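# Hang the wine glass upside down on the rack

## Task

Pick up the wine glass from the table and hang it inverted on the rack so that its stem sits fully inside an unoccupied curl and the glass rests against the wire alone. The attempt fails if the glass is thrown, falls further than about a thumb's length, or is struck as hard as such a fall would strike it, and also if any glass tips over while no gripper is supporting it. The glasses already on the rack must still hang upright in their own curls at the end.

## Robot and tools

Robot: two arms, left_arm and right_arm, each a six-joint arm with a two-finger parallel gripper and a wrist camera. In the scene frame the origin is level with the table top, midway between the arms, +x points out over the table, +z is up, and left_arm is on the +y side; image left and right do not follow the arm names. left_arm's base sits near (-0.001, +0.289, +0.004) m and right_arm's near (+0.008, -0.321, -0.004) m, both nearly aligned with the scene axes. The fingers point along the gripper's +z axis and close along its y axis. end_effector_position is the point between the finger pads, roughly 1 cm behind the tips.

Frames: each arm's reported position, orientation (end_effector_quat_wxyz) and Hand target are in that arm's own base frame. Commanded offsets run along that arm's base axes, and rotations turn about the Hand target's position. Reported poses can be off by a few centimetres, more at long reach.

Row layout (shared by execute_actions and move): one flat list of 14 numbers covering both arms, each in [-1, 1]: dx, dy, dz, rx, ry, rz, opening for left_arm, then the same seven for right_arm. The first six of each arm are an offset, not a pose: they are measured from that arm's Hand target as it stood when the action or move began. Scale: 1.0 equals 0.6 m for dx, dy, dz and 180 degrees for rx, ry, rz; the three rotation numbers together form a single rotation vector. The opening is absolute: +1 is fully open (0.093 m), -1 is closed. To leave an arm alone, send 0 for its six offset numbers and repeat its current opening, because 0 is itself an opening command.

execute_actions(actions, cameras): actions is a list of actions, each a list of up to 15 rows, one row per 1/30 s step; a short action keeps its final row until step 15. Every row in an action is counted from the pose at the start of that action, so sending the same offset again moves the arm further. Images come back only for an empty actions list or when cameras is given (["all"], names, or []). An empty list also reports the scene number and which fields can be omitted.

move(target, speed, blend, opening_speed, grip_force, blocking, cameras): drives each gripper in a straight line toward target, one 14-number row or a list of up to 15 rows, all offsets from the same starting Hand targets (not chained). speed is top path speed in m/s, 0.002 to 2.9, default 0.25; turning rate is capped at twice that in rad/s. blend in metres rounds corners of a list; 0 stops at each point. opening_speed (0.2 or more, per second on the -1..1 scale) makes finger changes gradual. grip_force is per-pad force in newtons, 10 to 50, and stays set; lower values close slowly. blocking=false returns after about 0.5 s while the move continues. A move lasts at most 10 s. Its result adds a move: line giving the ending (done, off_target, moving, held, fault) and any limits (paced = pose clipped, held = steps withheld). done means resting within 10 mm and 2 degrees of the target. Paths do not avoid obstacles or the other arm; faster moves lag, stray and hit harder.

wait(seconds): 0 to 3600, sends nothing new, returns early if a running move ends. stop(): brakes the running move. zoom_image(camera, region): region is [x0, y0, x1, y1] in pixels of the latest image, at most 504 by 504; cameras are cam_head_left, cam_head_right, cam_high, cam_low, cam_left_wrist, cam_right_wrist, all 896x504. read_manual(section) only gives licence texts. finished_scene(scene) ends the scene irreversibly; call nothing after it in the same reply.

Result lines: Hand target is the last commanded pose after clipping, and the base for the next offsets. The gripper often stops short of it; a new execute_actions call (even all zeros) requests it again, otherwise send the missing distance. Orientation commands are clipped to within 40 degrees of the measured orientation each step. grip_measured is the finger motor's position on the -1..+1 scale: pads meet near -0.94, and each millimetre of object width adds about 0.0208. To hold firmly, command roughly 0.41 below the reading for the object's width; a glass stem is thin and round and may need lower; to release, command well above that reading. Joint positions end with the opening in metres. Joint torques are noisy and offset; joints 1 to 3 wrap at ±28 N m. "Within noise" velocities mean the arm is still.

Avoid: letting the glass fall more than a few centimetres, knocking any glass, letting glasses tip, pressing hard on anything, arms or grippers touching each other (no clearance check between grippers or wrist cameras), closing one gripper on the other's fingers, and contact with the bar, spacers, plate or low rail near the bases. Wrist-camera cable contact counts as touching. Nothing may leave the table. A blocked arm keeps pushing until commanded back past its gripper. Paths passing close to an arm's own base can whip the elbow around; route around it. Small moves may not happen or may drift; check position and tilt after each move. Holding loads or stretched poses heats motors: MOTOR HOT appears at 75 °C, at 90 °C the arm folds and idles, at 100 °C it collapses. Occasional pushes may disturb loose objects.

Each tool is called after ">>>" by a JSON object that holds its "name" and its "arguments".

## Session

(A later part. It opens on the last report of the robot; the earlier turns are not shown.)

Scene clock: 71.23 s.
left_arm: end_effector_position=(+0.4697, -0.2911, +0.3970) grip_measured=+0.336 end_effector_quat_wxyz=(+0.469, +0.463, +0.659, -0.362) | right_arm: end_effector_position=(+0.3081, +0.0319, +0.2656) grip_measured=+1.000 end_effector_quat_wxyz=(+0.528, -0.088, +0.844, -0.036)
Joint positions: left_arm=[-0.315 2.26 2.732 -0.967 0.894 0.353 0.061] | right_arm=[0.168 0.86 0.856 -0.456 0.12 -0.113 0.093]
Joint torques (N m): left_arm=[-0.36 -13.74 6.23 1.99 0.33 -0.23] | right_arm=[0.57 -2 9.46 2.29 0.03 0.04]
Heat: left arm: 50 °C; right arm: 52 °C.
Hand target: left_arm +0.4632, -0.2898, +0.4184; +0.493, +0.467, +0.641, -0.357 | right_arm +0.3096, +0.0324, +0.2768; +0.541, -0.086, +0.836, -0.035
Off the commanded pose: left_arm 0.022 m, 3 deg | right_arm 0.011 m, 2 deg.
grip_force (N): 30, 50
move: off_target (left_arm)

>>> {"name": "move", "arguments": {"target": [-0.0145,-0.015,0.007,0,0,0,-0.3,0,0,0,0,0,0,1], "speed": 0.05, "cameras": ["cam_head_left","cam_head_right","cam_high","cam_left_wrist"]}}

>>> {"name": "zoom_image", "arguments": {"camera": "cam_head_left", "region": [400, 70, 500, 170]}}

>>> {"name": "zoom_image", "arguments": {"camera": "cam_high", "region": [450, 90, 560, 200]}}

>>> {"name": "zoom_image", "arguments": {"camera": "cam_head_right", "region": [400, 70, 500, 170]}}

Scene clock: 72.67 s.
left_arm: end_effector_position=(+0.4629, -0.2989, +0.3991) grip_measured=+0.336 end_effector_quat_wxyz=(+0.467, +0.463, +0.661, -0.362) | right_arm: end_effector_position=(+0.3081, +0.0319, +0.2656) grip_measured=+1.000 end_effector_quat_wxyz=(+0.528, -0.088, +0.844, -0.036)
Joint positions: left_arm=[-0.337 2.229 2.686 -0.946 0.872 0.338 0.061] | right_arm=[0.168 0.86 0.856 -0.456 0.12 -0.113 0.093]
Joint torques (N m): left_arm=[-0.79 -13.96 6.22 2.04 0.31 -0.17] | right_arm=[0.55 -1.91 9.39 2.31 0.03 0.04]
Heat: left arm: 51 °C; right arm: 52 °C.
Hand target: left_arm +0.4546, -0.2987, +0.4225; +0.493, +0.467, +0.642, -0.356 | right_arm +0.3096, +0.0324, +0.2768; +0.541, -0.086, +0.836, -0.035
Off the commanded pose: left_arm 0.025 m, 4 deg | right_arm 0.011 m, 2 deg.
grip_force (N): 30, 50
move: off_target (left_arm)

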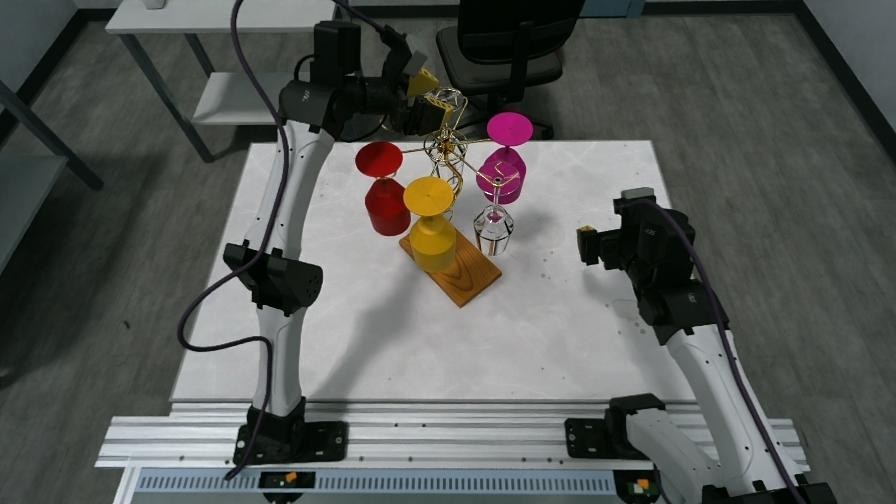

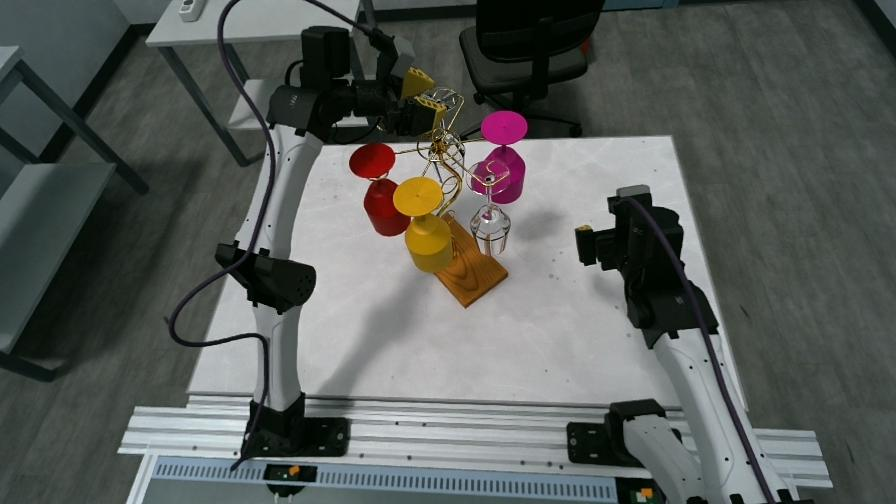

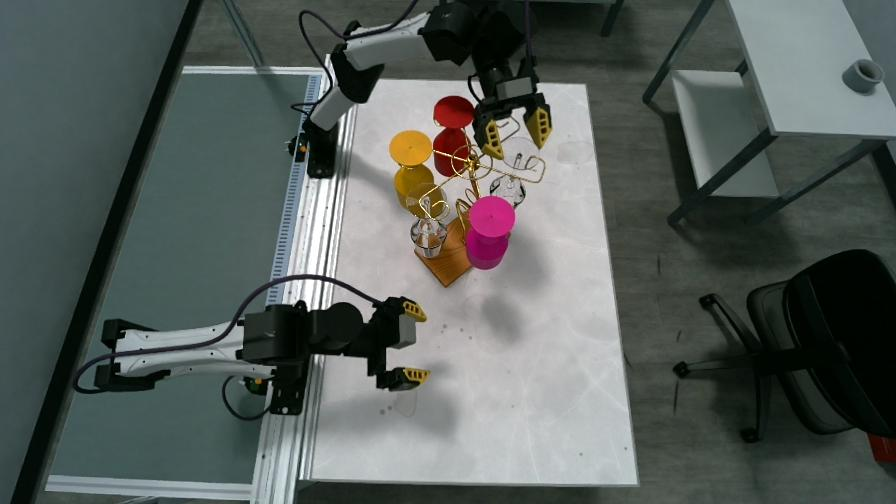

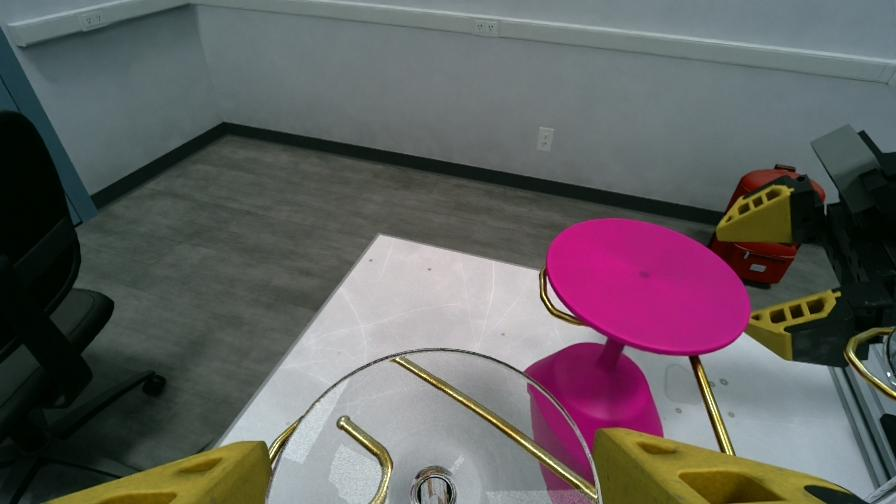

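Scaled by 5.040 from the camera's image (finer frame: 1280x720).

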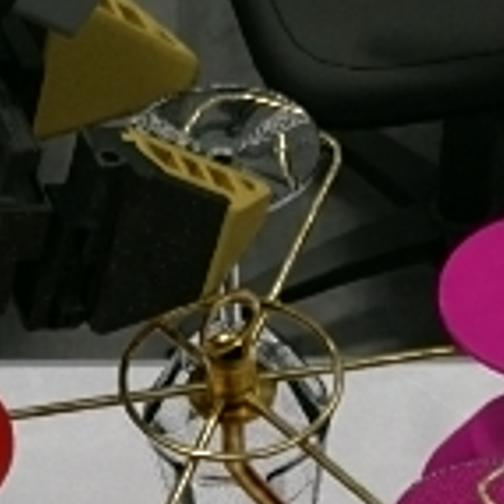

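Scaled by 4.582 from the camera's image (finer frame: 1280x720).

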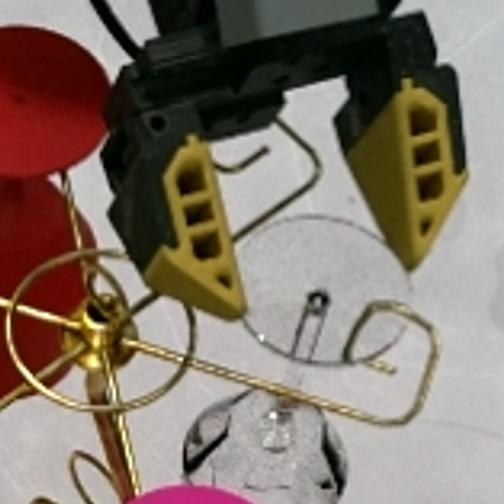

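Scaled by 5.040 from the camera's image (finer frame: 1280x720).

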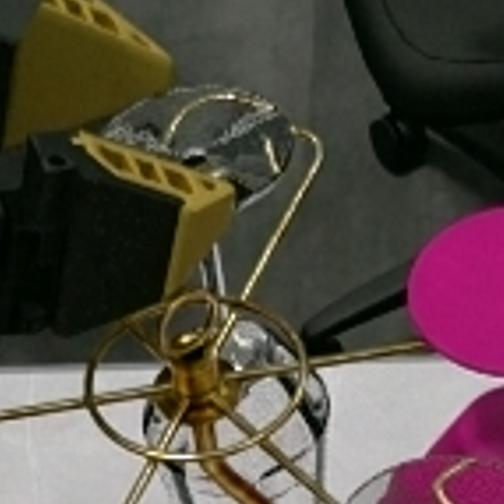

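>>> {"name": "move", "arguments": {"target": [0.0075,-0.036,0.006,0,0,0,-0.3,0,0,0,0,0,0,1], "speed": 0.05, "cameras": ["cam_head_left","cam_high","cam_left_wrist"]}}

>>> {"name": "zoom_image", "arguments": {"camera": "cam_head_left", "region": [400, 70, 500, 170]}}

>>> {"name": "zoom_image", "arguments": {"camera": "cam_high", "region": [450, 90, 560, 200]}}

Scene clock: 74.53 s.
left_arm: end_effector_position=(+0.4582, -0.3174, +0.4218) grip_measured=+0.336 end_effector_quat_wxyz=(+0.494, +0.461, +0.645, -0.358) | right_arm: end_effector_position=(+0.3081, +0.0319, +0.2656) grip_measured=+1.000 end_effector_quat_wxyz=(+0.528, -0.088, +0.844, -0.036)
Joint positions: left_arm=[-0.381 2.285 2.84 -0.943 0.829 0.286 0.061] | right_arm=[0.168 0.86 0.856 -0.456 0.12 -0.113 0.093]
Joint torques (N m): left_arm=[-0.81 -9.95 8.81 1.9 0.22 -0.18] | right_arm=[0.61 -1.92 9.43 2.3 0.03 0.04]
Heat: left arm: 52 °C; right arm: 52 °C.
Hand target: left_arm +0.4590, -0.3205, +0.4261; +0.493, +0.467, +0.642, -0.357 | right_arm +0.3096, +0.0324, +0.2768; +0.541, -0.086, +0.836, -0.035
Off the commanded pose: left_arm 0.005 m, 1 deg | right_arm 0.011 m, 2 deg.
elbow stopped short (left arm): the move would have taken joint 3 (elbow) straighter than the controller allows.
grip_force (N): 30, 50
move: done

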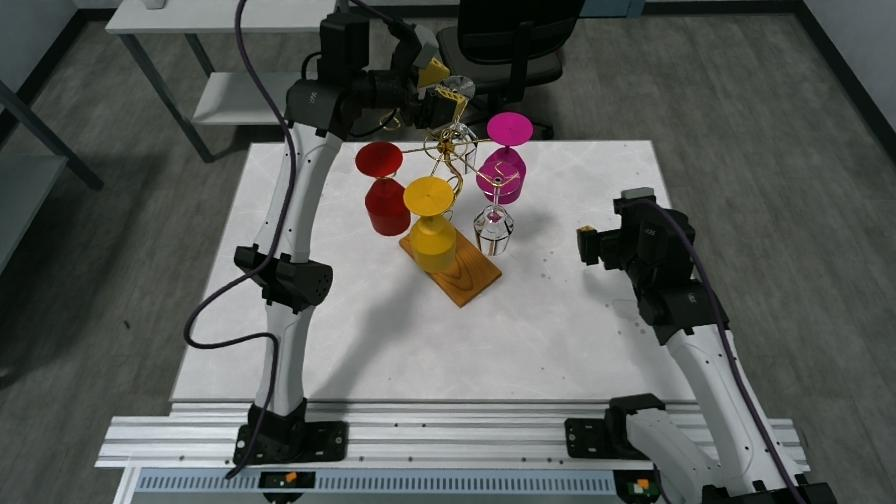

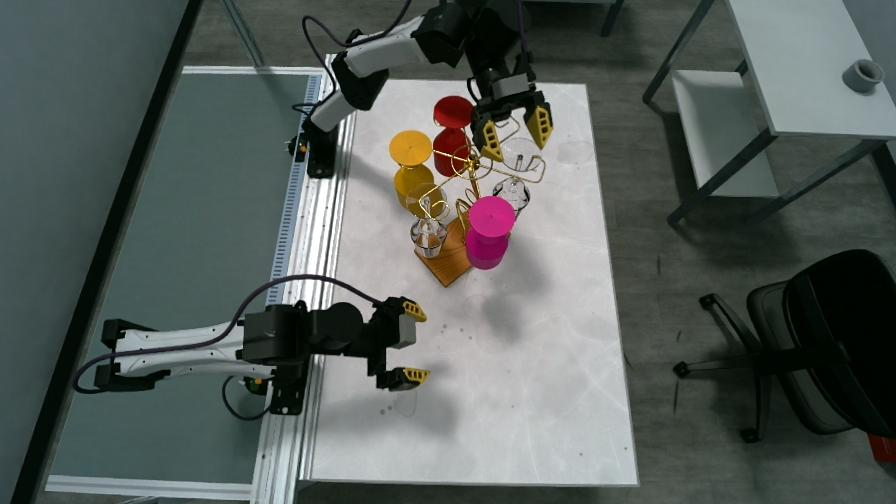

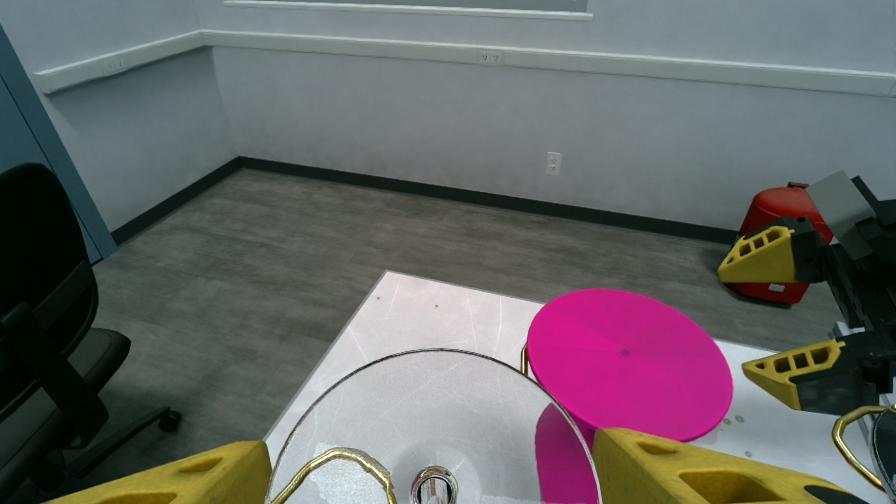

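Scaled by 5.040 from the camera's image (finer frame: 1280x720).

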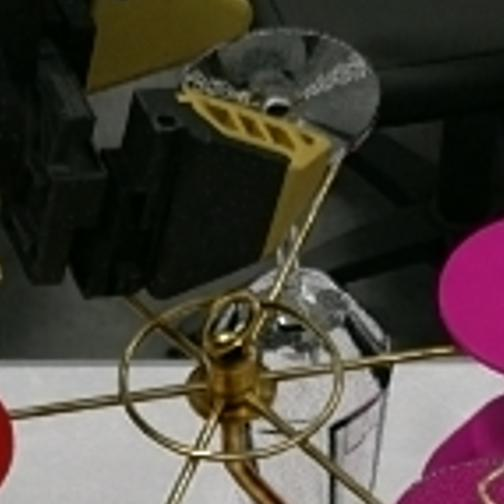

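Scaled by 4.582 from the camera's image (finer frame: 1280x720).

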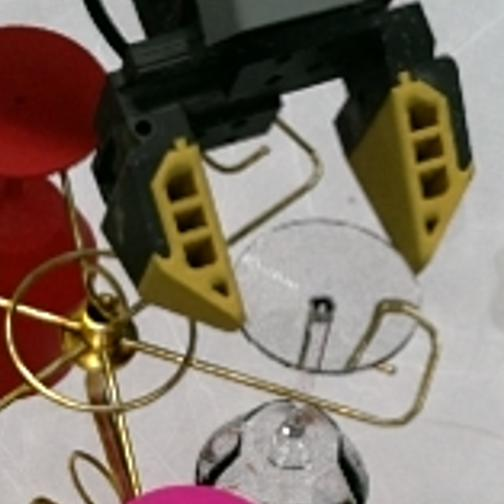

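>>> {"name": "move", "arguments": {"target": [0.026,-0.029,-0.02,0,0,0,-0.3,0,0,0,0,0,0,1], "speed": 0.04, "cameras": ["cam_head_left","cam_high","cam_left_wrist"]}}

>>> {"name": "zoom_image", "arguments": {"camera": "cam_head_left", "region": [400, 70, 500, 170]}}

>>> {"name": "zoom_image", "arguments": {"camera": "cam_high", "region": [450, 90, 560, 200]}}

Scene clock: 76.13 s.
left_arm: end_effector_position=(+0.4739, -0.3306, +0.4036) grip_measured=+0.336 end_effector_quat_wxyz=(+0.491, +0.452, +0.654, -0.357) | right_arm: end_effector_position=(+0.3081, +0.0319, +0.2656) grip_measured=+1.000 end_effector_quat_wxyz=(+0.528, -0.088, +0.844, -0.036)
Joint positions: left_arm=[-0.399 2.333 2.84 -0.892 0.797 0.257 0.061] | right_arm=[0.168 0.86 0.856 -0.456 0.12 -0.113 0.093]
Joint torques (N m): left_arm=[-1.33 -10.39 9.07 2.21 0.3 -0.2] | right_arm=[0.57 -1.89 9.48 2.29 0.04 0.06]
Heat: left arm: 53 °C; right arm: 52 °C.
Hand target: left_arm +0.4746, -0.3378, +0.4142; +0.493, +0.467, +0.641, -0.357 | right_arm +0.3096, +0.0324, +0.2768; +0.541, -0.086, +0.836, -0.035
Off the commanded pose: left_arm 0.013 m, 2 deg | right_arm 0.011 m, 2 deg.
elbow stopped short (left arm): the move would have taken joint 3 (elbow) straighter than the controller allows.
grip_force (N): 30, 50
move: off_target (left_arm)

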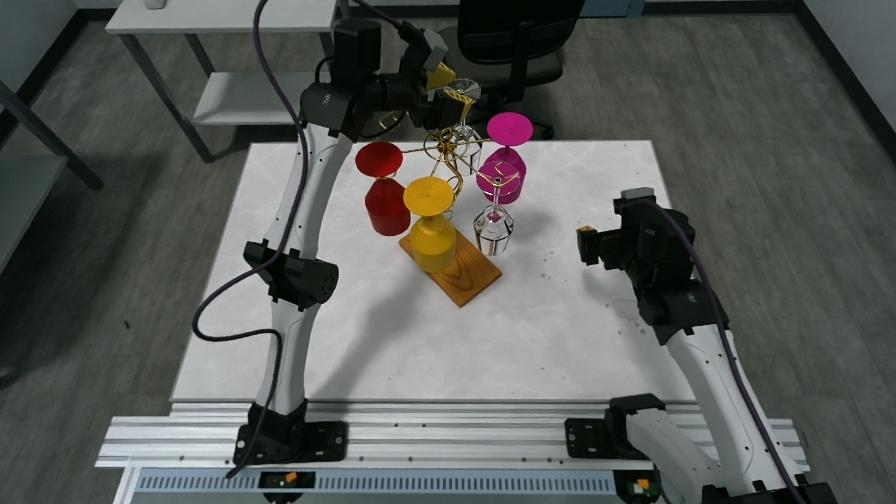

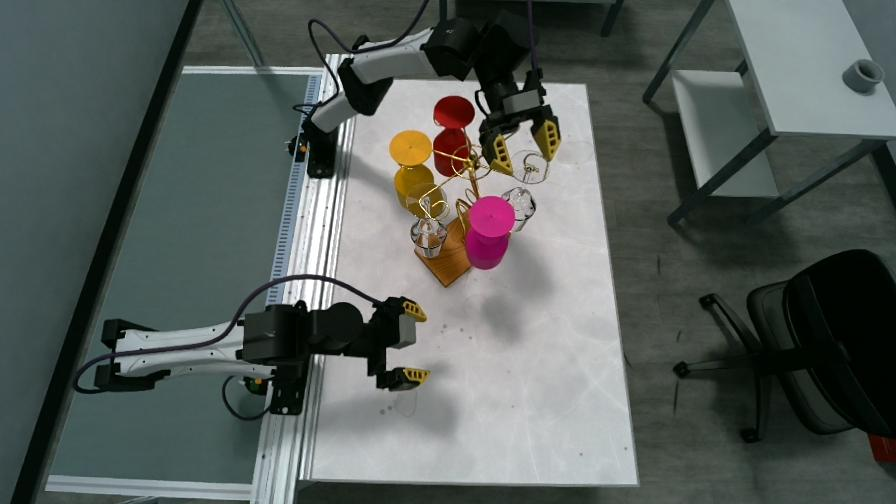

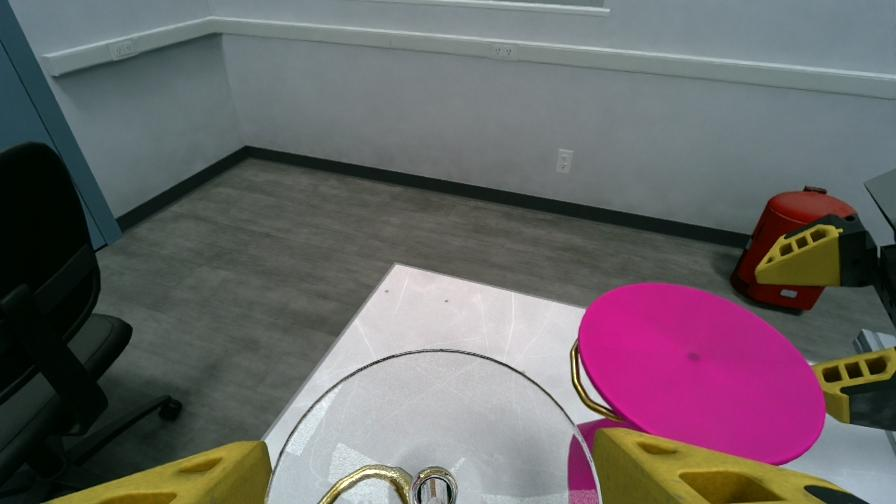

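Scaled by 5.040 from the camera's image (finer frame: 1280x720).

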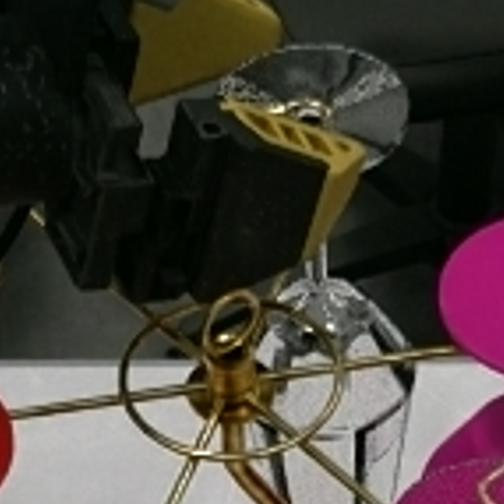

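Scaled by 4.582 from the camera's image (finer frame: 1280x720).

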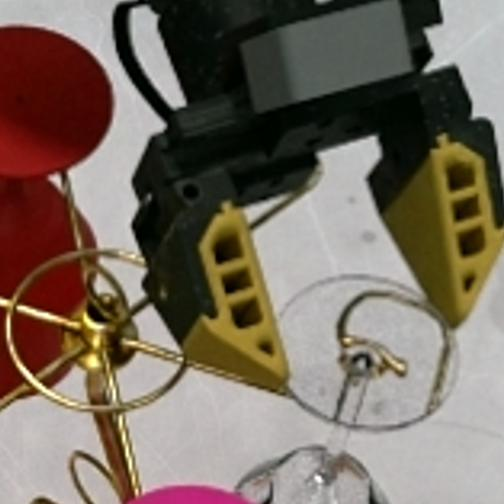

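>>> {"name": "move", "arguments": {"target": [0.029,-0.009,-0.023,0,0,0,-0.3,0,0,0,0,0,0,1], "speed": 0.04, "cameras": ["cam_head_left","cam_high","cam_left_wrist"]}}

>>> {"name": "zoom_image", "arguments": {"camera": "cam_head_left", "region": [400, 70, 500, 170]}}

>>> {"name": "zoom_image", "arguments": {"camera": "cam_high", "region": [480, 120, 560, 200]}}

Scene clock: 77.57 s.
left_arm: end_effector_position=(+0.4897, -0.3370, +0.3887) grip_measured=+0.336 end_effector_quat_wxyz=(+0.493, +0.448, +0.654, -0.359) | right_arm: end_effector_position=(+0.3081, +0.0319, +0.2656) grip_measured=+1.000 end_effector_quat_wxyz=(+0.528, -0.088, +0.844, -0.036)
Joint positions: left_arm=[-0.399 2.378 2.84 -0.835 0.794 0.244 0.061] | right_arm=[0.168 0.86 0.856 -0.456 0.12 -0.113 0.093]
Joint torques (N m): left_arm=[-0.99 -10.81 9.22 2.26 0.3 -0.2] | right_arm=[0.55 -1.94 9.48 2.29 0.03 0.04]
Heat: left arm: 53 °C; right arm: 52 °C.
Hand target: left_arm +0.4920, -0.3431, +0.4005; +0.493, +0.467, +0.641, -0.357 | right_arm +0.3096, +0.0324, +0.2768; +0.541, -0.086, +0.836, -0.035
Off the commanded pose: left_arm 0.013 m, 3 deg | right_arm 0.011 m, 2 deg.
elbow stopped short (left arm): the move would have taken joint 3 (elbow) straighter than the controller allows.
grip_force (N): 30, 50
move: off_target (left_arm)

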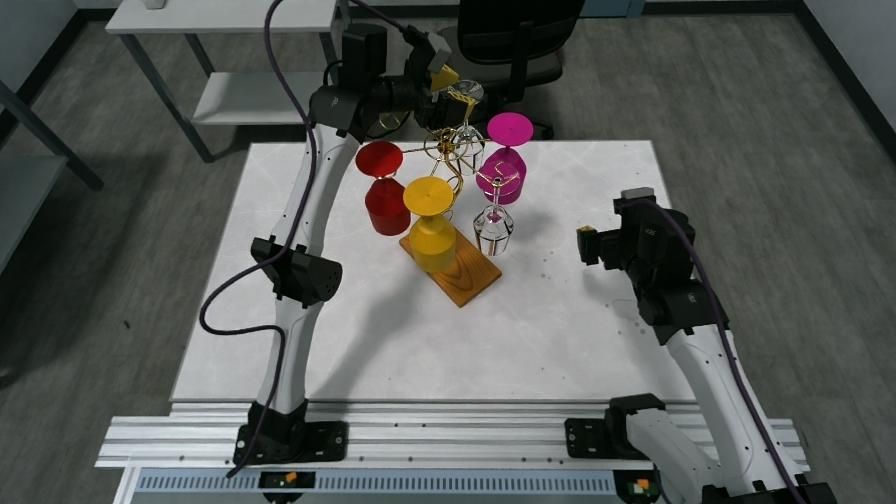

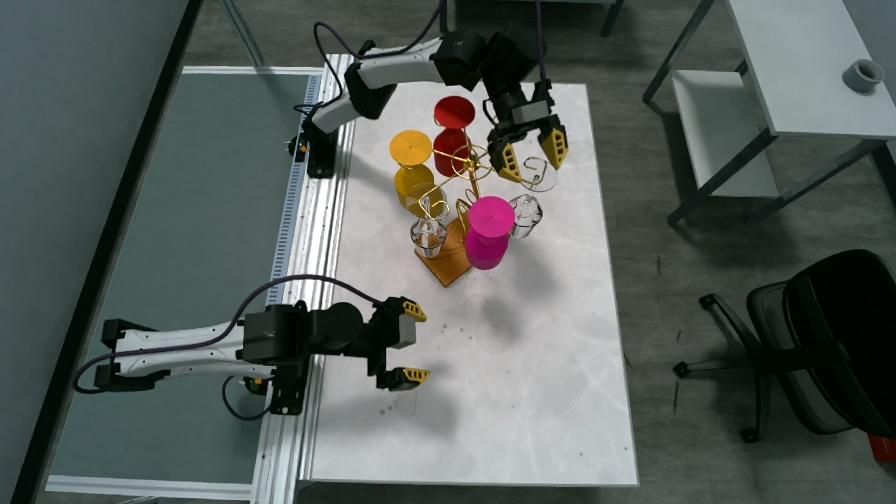

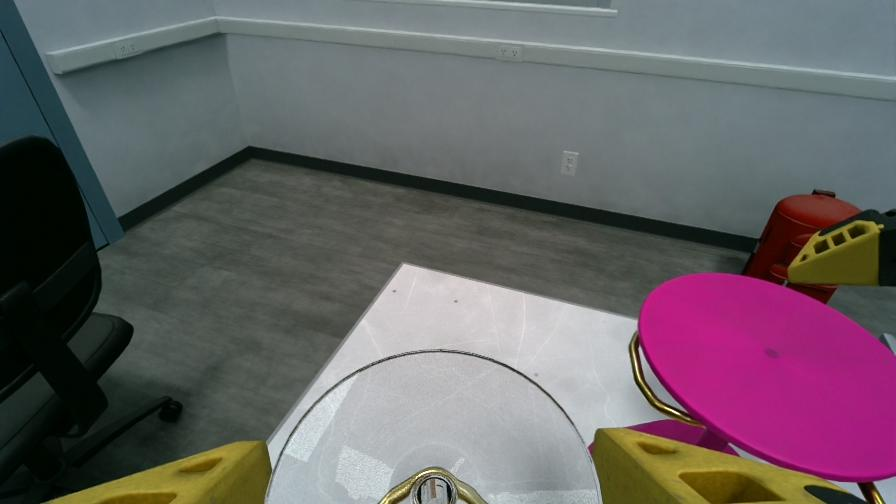

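Scaled by 5.040 from the camera's image (finer frame: 1280x720).

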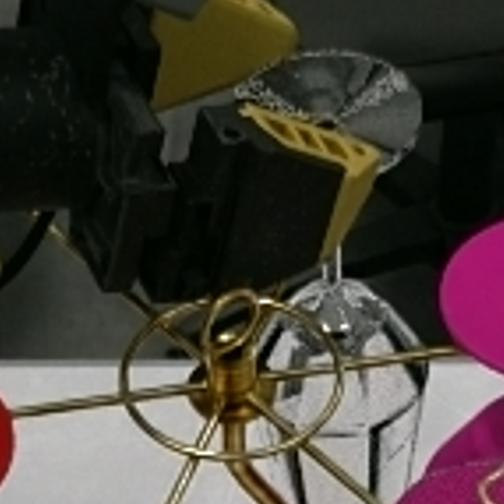

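Scaled by 6.300 from the camera's image (finer frame: 1280x720).

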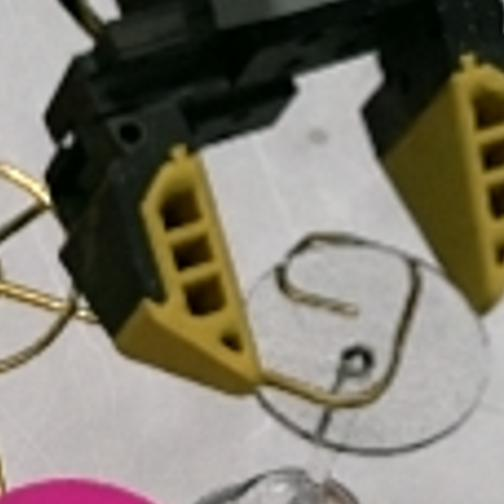

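>>> {"name": "move", "arguments": {"target": [0.007,0.001,-0.017,0,0,0,-0.3,0,0,0,0,0,0,1], "speed": 0.03, "cameras": ["cam_head_left","cam_high","cam_low","cam_left_wrist"]}}

>>> {"name": "zoom_image", "arguments": {"camera": "cam_high", "region": [480, 120, 560, 200]}}

>>> {"name": "zoom_image", "arguments": {"camera": "cam_head_left", "region": [400, 70, 500, 170]}}

>>> {"name": "zoom_image", "arguments": {"camera": "cam_left_wrist", "region": [250, 330, 620, 504]}}

Scene clock: 78.97 s.
left_arm: end_effector_position=(+0.4915, -0.3379, +0.3883) grip_measured=+0.336 end_effector_quat_wxyz=(+0.496, +0.448, +0.652, -0.359) | right_arm: end_effector_position=(+0.3081, +0.0319, +0.2656) grip_measured=+1.000 end_effector_quat_wxyz=(+0.528, -0.088, +0.844, -0.036)
Joint positions: left_arm=[-0.399 2.385 2.844 -0.825 0.795 0.244 0.061] | right_arm=[0.168 0.86 0.856 -0.456 0.12 -0.113 0.093]
Joint torques (N m): left_arm=[-0.5 -9.94 8.84 2.12 0.32 -0.02] | right_arm=[0.61 -1.89 9.46 2.31 0.05 0.05]
Heat: left arm: 54 °C; right arm: 52 °C.
Hand target: left_arm +0.4962, -0.3425, +0.3902; +0.493, +0.467, +0.642, -0.357 | right_arm +0.3096, +0.0324, +0.2768; +0.541, -0.086, +0.836, -0.035
Off the commanded pose: left_arm 0.007 m, 2 deg | right_arm 0.011 m, 2 deg.
elbow stopped short (left arm): the move would have taken joint 3 (elbow) straighter than the controller allows.
grip_force (N): 30, 50
move: done

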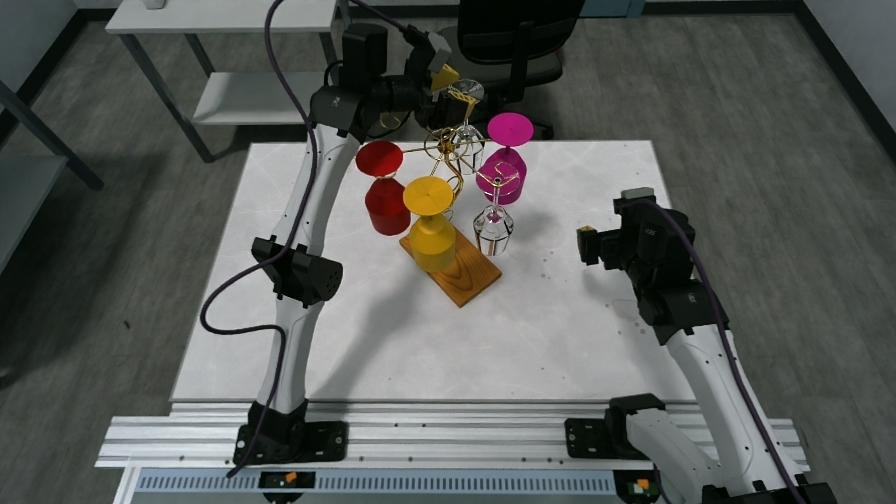

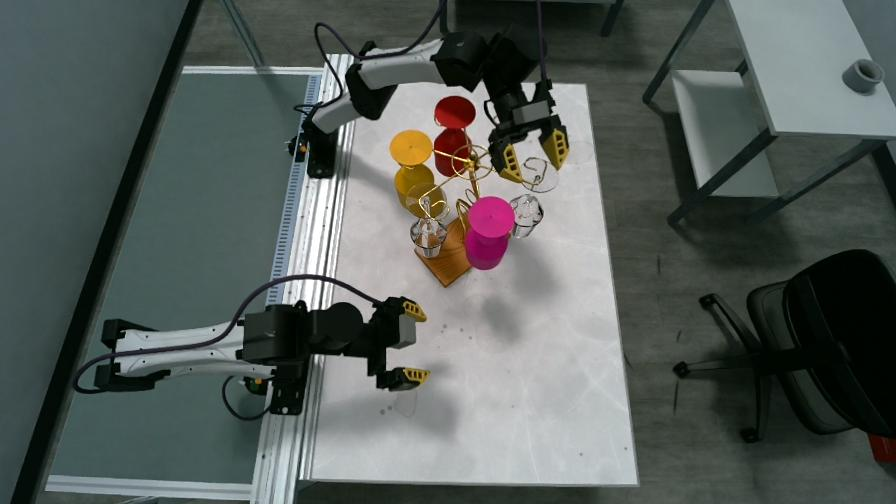

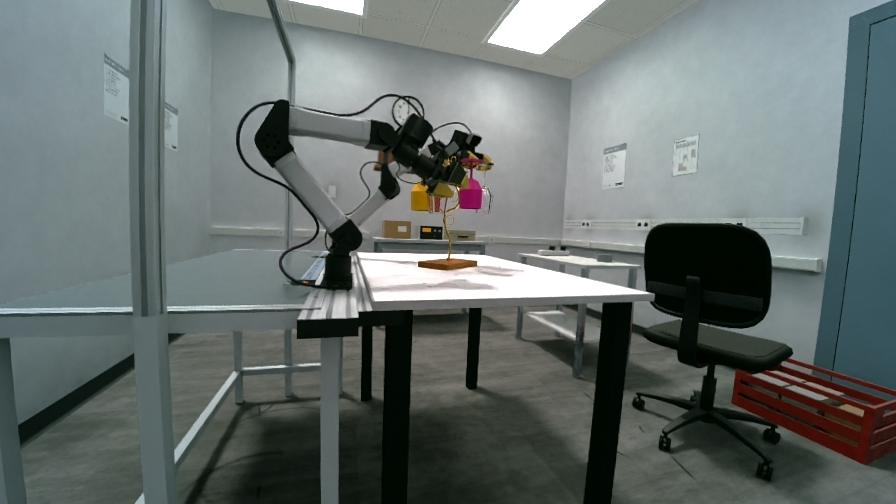

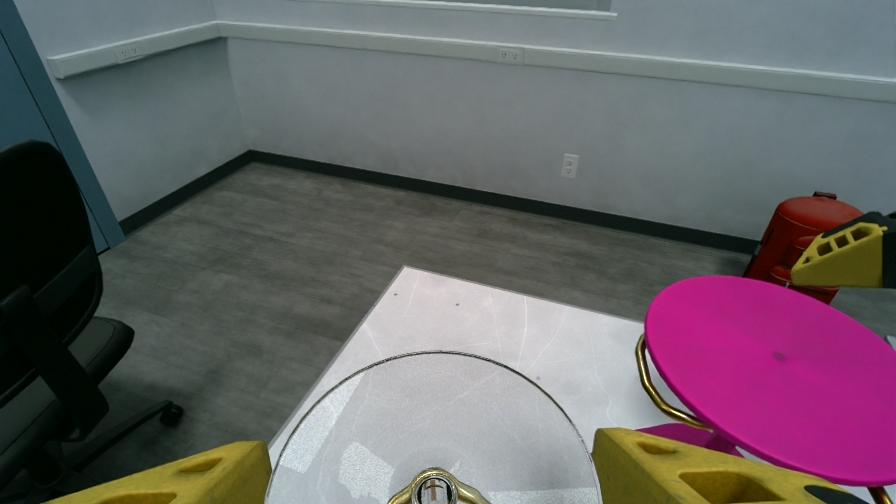

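Scaled by 6.300 from the camera's image (finer frame: 1280x720).

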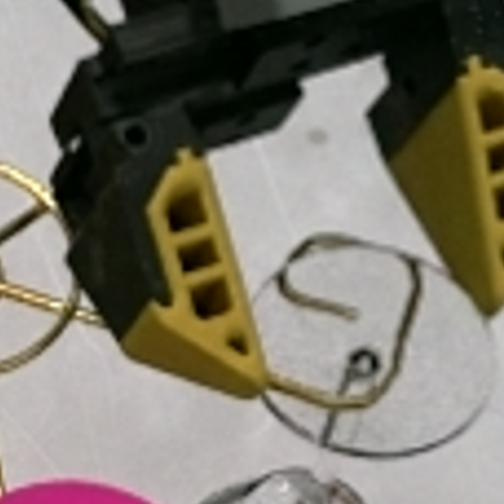

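Scaled by 5.040 from the camera's image (finer frame: 1280x720).

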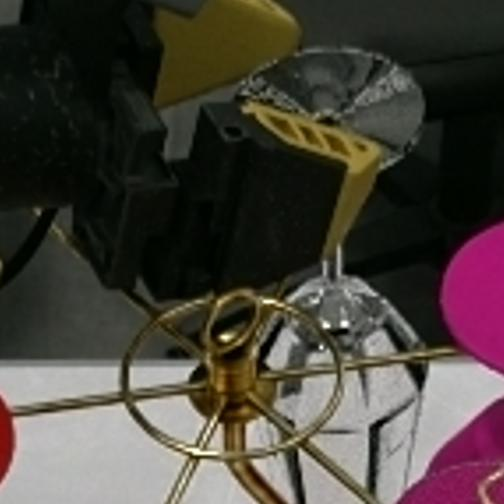

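Scaled by 1.362 from the camera's image (finer frame: 1280x720).

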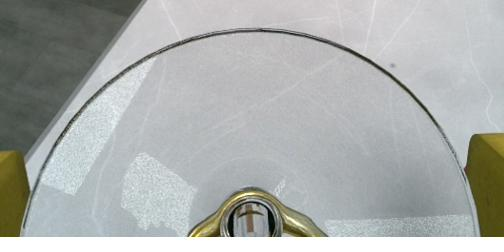

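>>> {"name": "move", "arguments": {"target": [0,0.002,-0.017,0,0,0,-0.3,0,0,0,0,0,0,1], "speed": 0.03, "cameras": ["cam_head_left","cam_high","cam_low"]}}

>>> {"name": "zoom_image", "arguments": {"camera": "cam_high", "region": [480, 120, 560, 200]}}

>>> {"name": "zoom_image", "arguments": {"camera": "cam_low", "region": [430, 130, 510, 220]}}

Scene clock: 80.17 s.
left_arm: end_effector_position=(+0.4912, -0.3381, +0.3884) grip_measured=+0.336 end_effector_quat_wxyz=(+0.497, +0.452, +0.649, -0.357) | right_arm: end_effector_position=(+0.3081, +0.0319, +0.2656) grip_measured=+1.000 end_effector_quat_wxyz=(+0.528, -0.088, +0.844, -0.036)
Joint positions: left_arm=[-0.399 2.385 2.844 -0.825 0.798 0.253 0.061] | right_arm=[0.168 0.86 0.856 -0.456 0.12 -0.113 0.093]
Joint torques (N m): left_arm=[-0.13 -9.68 7.87 1.91 0.45 0.08] | right_arm=[0.62 -1.89 9.48 2.31 0.05 0.05]
Heat: left arm: 54 °C; right arm: 52 °C.
Hand target: left_arm +0.4962, -0.3413, +0.3800; +0.493, +0.467, +0.642, -0.357 | right_arm +0.3096, +0.0324, +0.2768; +0.541, -0.086, +0.836, -0.035
Off the commanded pose: left_arm 0.010 m, 2 deg | right_arm 0.011 m, 2 deg.
grip_force (N): 30, 50
move: done

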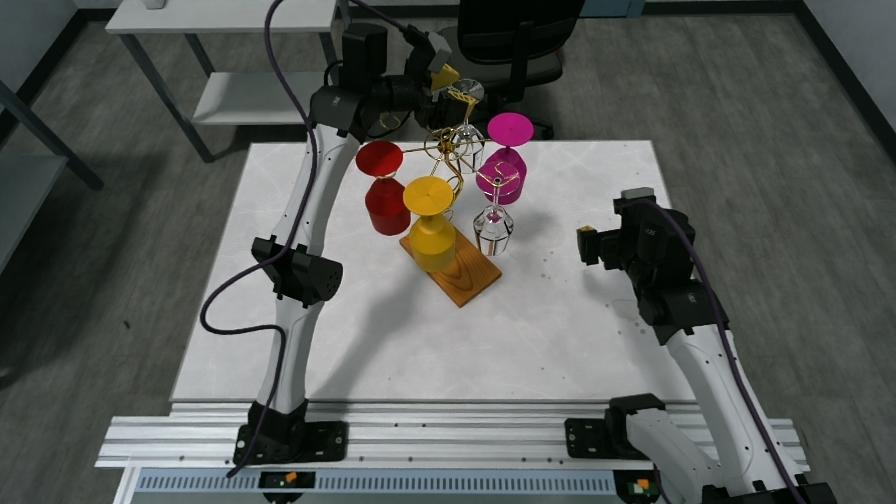

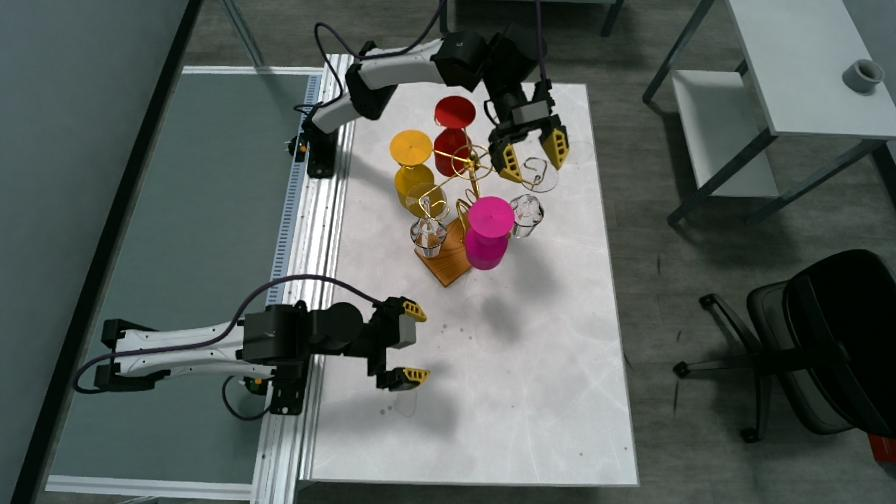

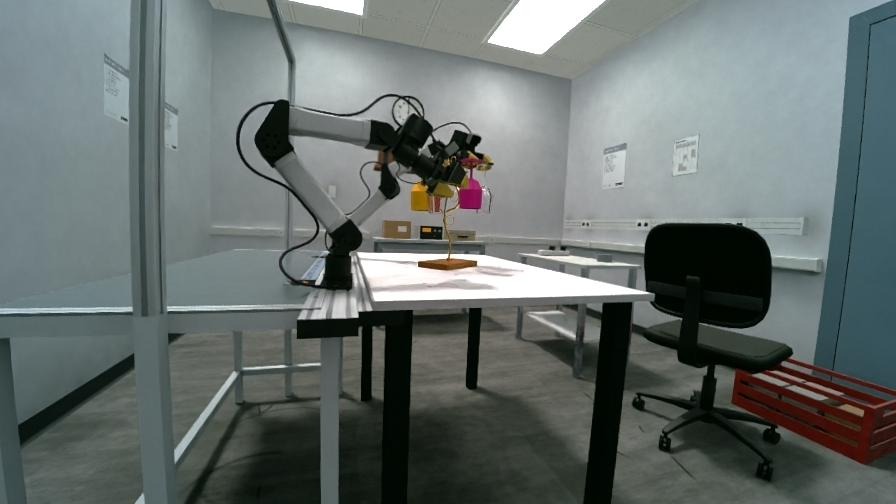

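Scaled by 6.300 from the camera's image (finer frame: 1280x720).

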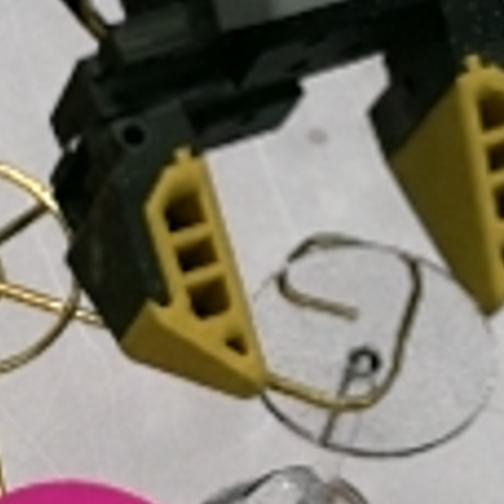

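Scaled by 5.600 from the camera's image (finer frame: 1280x720).

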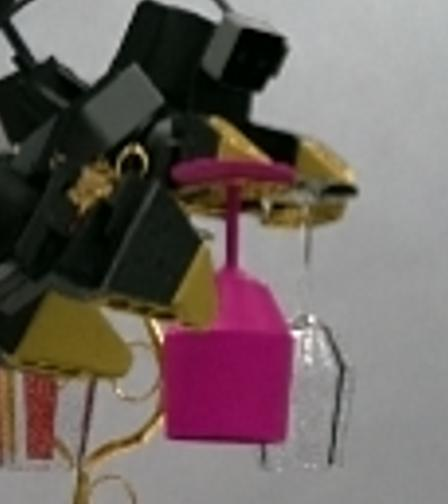

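>>> {"name": "move", "arguments": {"target": [0,0,0.012,0,0,0,0.55,0,0,0,0,0,0,1], "speed": 0.03, "opening_speed": 0.4, "cameras": ["cam_head_left","cam_high","cam_low","cam_left_wrist"]}}

>>> {"name": "zoom_image", "arguments": {"camera": "cam_high", "region": [480, 120, 580, 240]}}

>>> {"name": "zoom_image", "arguments": {"camera": "cam_low", "region": [430, 130, 510, 220]}}

Scene clock: 82.80 s.
left_arm: end_effector_position=(+0.4920, -0.3389, +0.3903) grip_measured=+0.547 end_effector_quat_wxyz=(+0.502, +0.454, +0.644, -0.357) | right_arm: end_effector_position=(+0.3081, +0.0319, +0.2656) grip_measured=+1.000 end_effector_quat_wxyz=(+0.528, -0.088, +0.844, -0.036)
Joint positions: left_arm=[-0.399 2.387 2.845 -0.81 0.802 0.254 0.071] | right_arm=[0.168 0.86 0.856 -0.456 0.12 -0.113 0.093]
Joint torques (N m): left_arm=[-0.29 -10.02 8.83 1.87 0.32 -0.05] | right_arm=[0.61 -1.95 9.47 2.3 0.04 0.05]
Heat: left arm: 55 °C; right arm: 53 °C.
Hand target: left_arm +0.4962, -0.3413, +0.3873; +0.493, +0.467, +0.641, -0.357 | right_arm +0.3096, +0.0324, +0.2768; +0.541, -0.086, +0.836, -0.035
Off the commanded pose: left_arm 0.006 m, 2 deg | right_arm 0.011 m, 2 deg.
elbow stopped short (left arm): the move would have taken joint 3 (elbow) straighter than the controller allows.
grip_force (N): 30, 50
move: done

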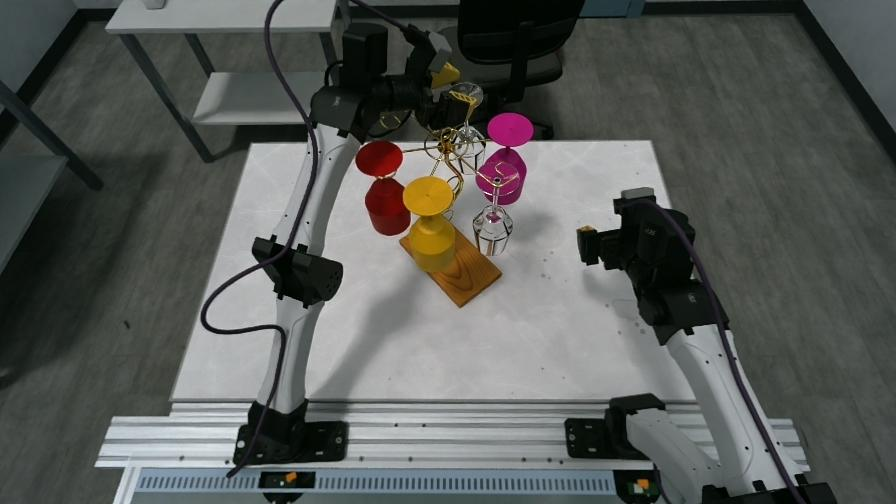

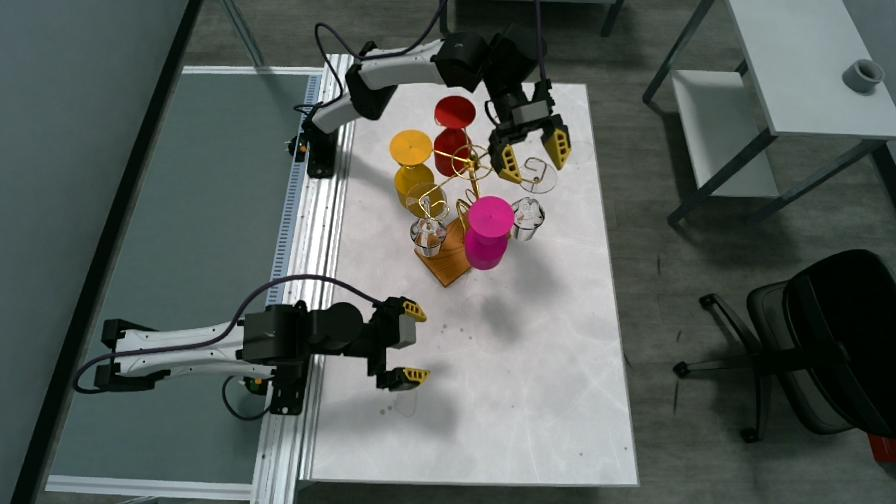

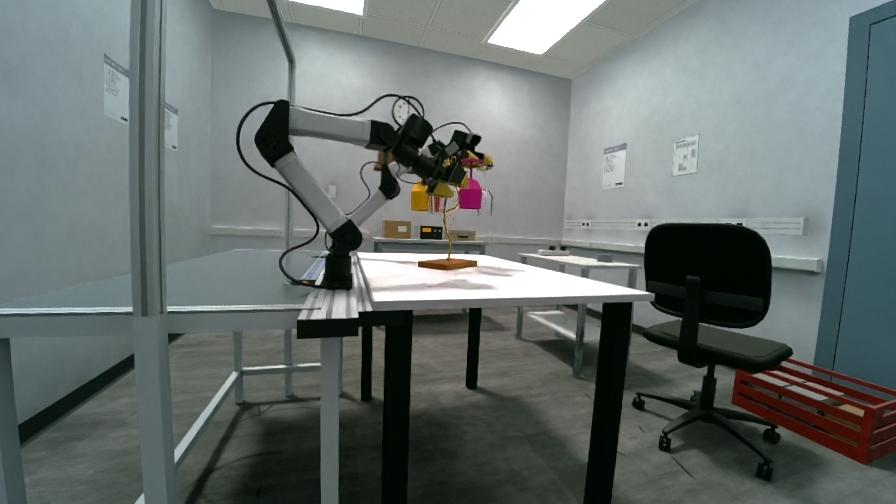

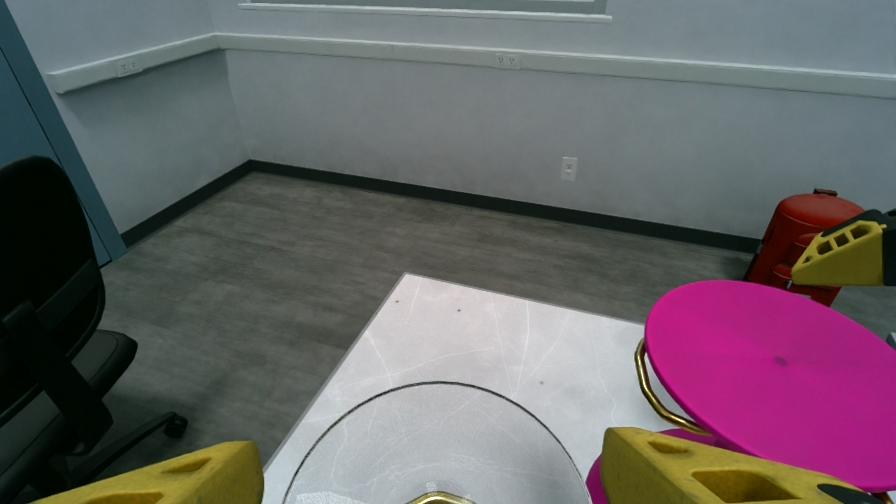

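Scaled by 4.200 from the camera's image (finer frame: 1280x720).

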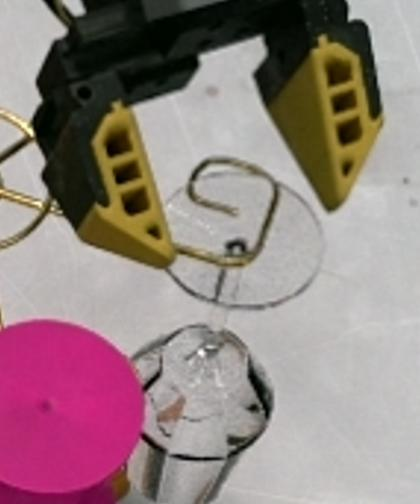

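Scaled by 5.600 from the camera's image (finer frame: 1280x720).

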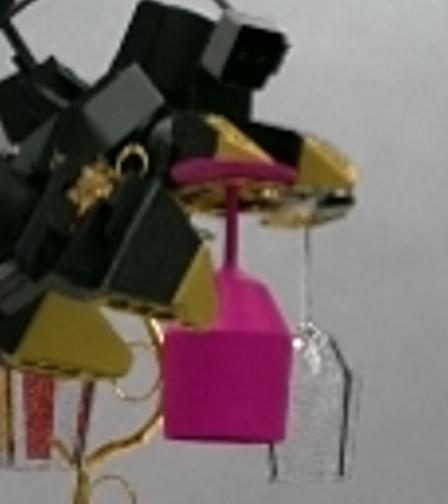

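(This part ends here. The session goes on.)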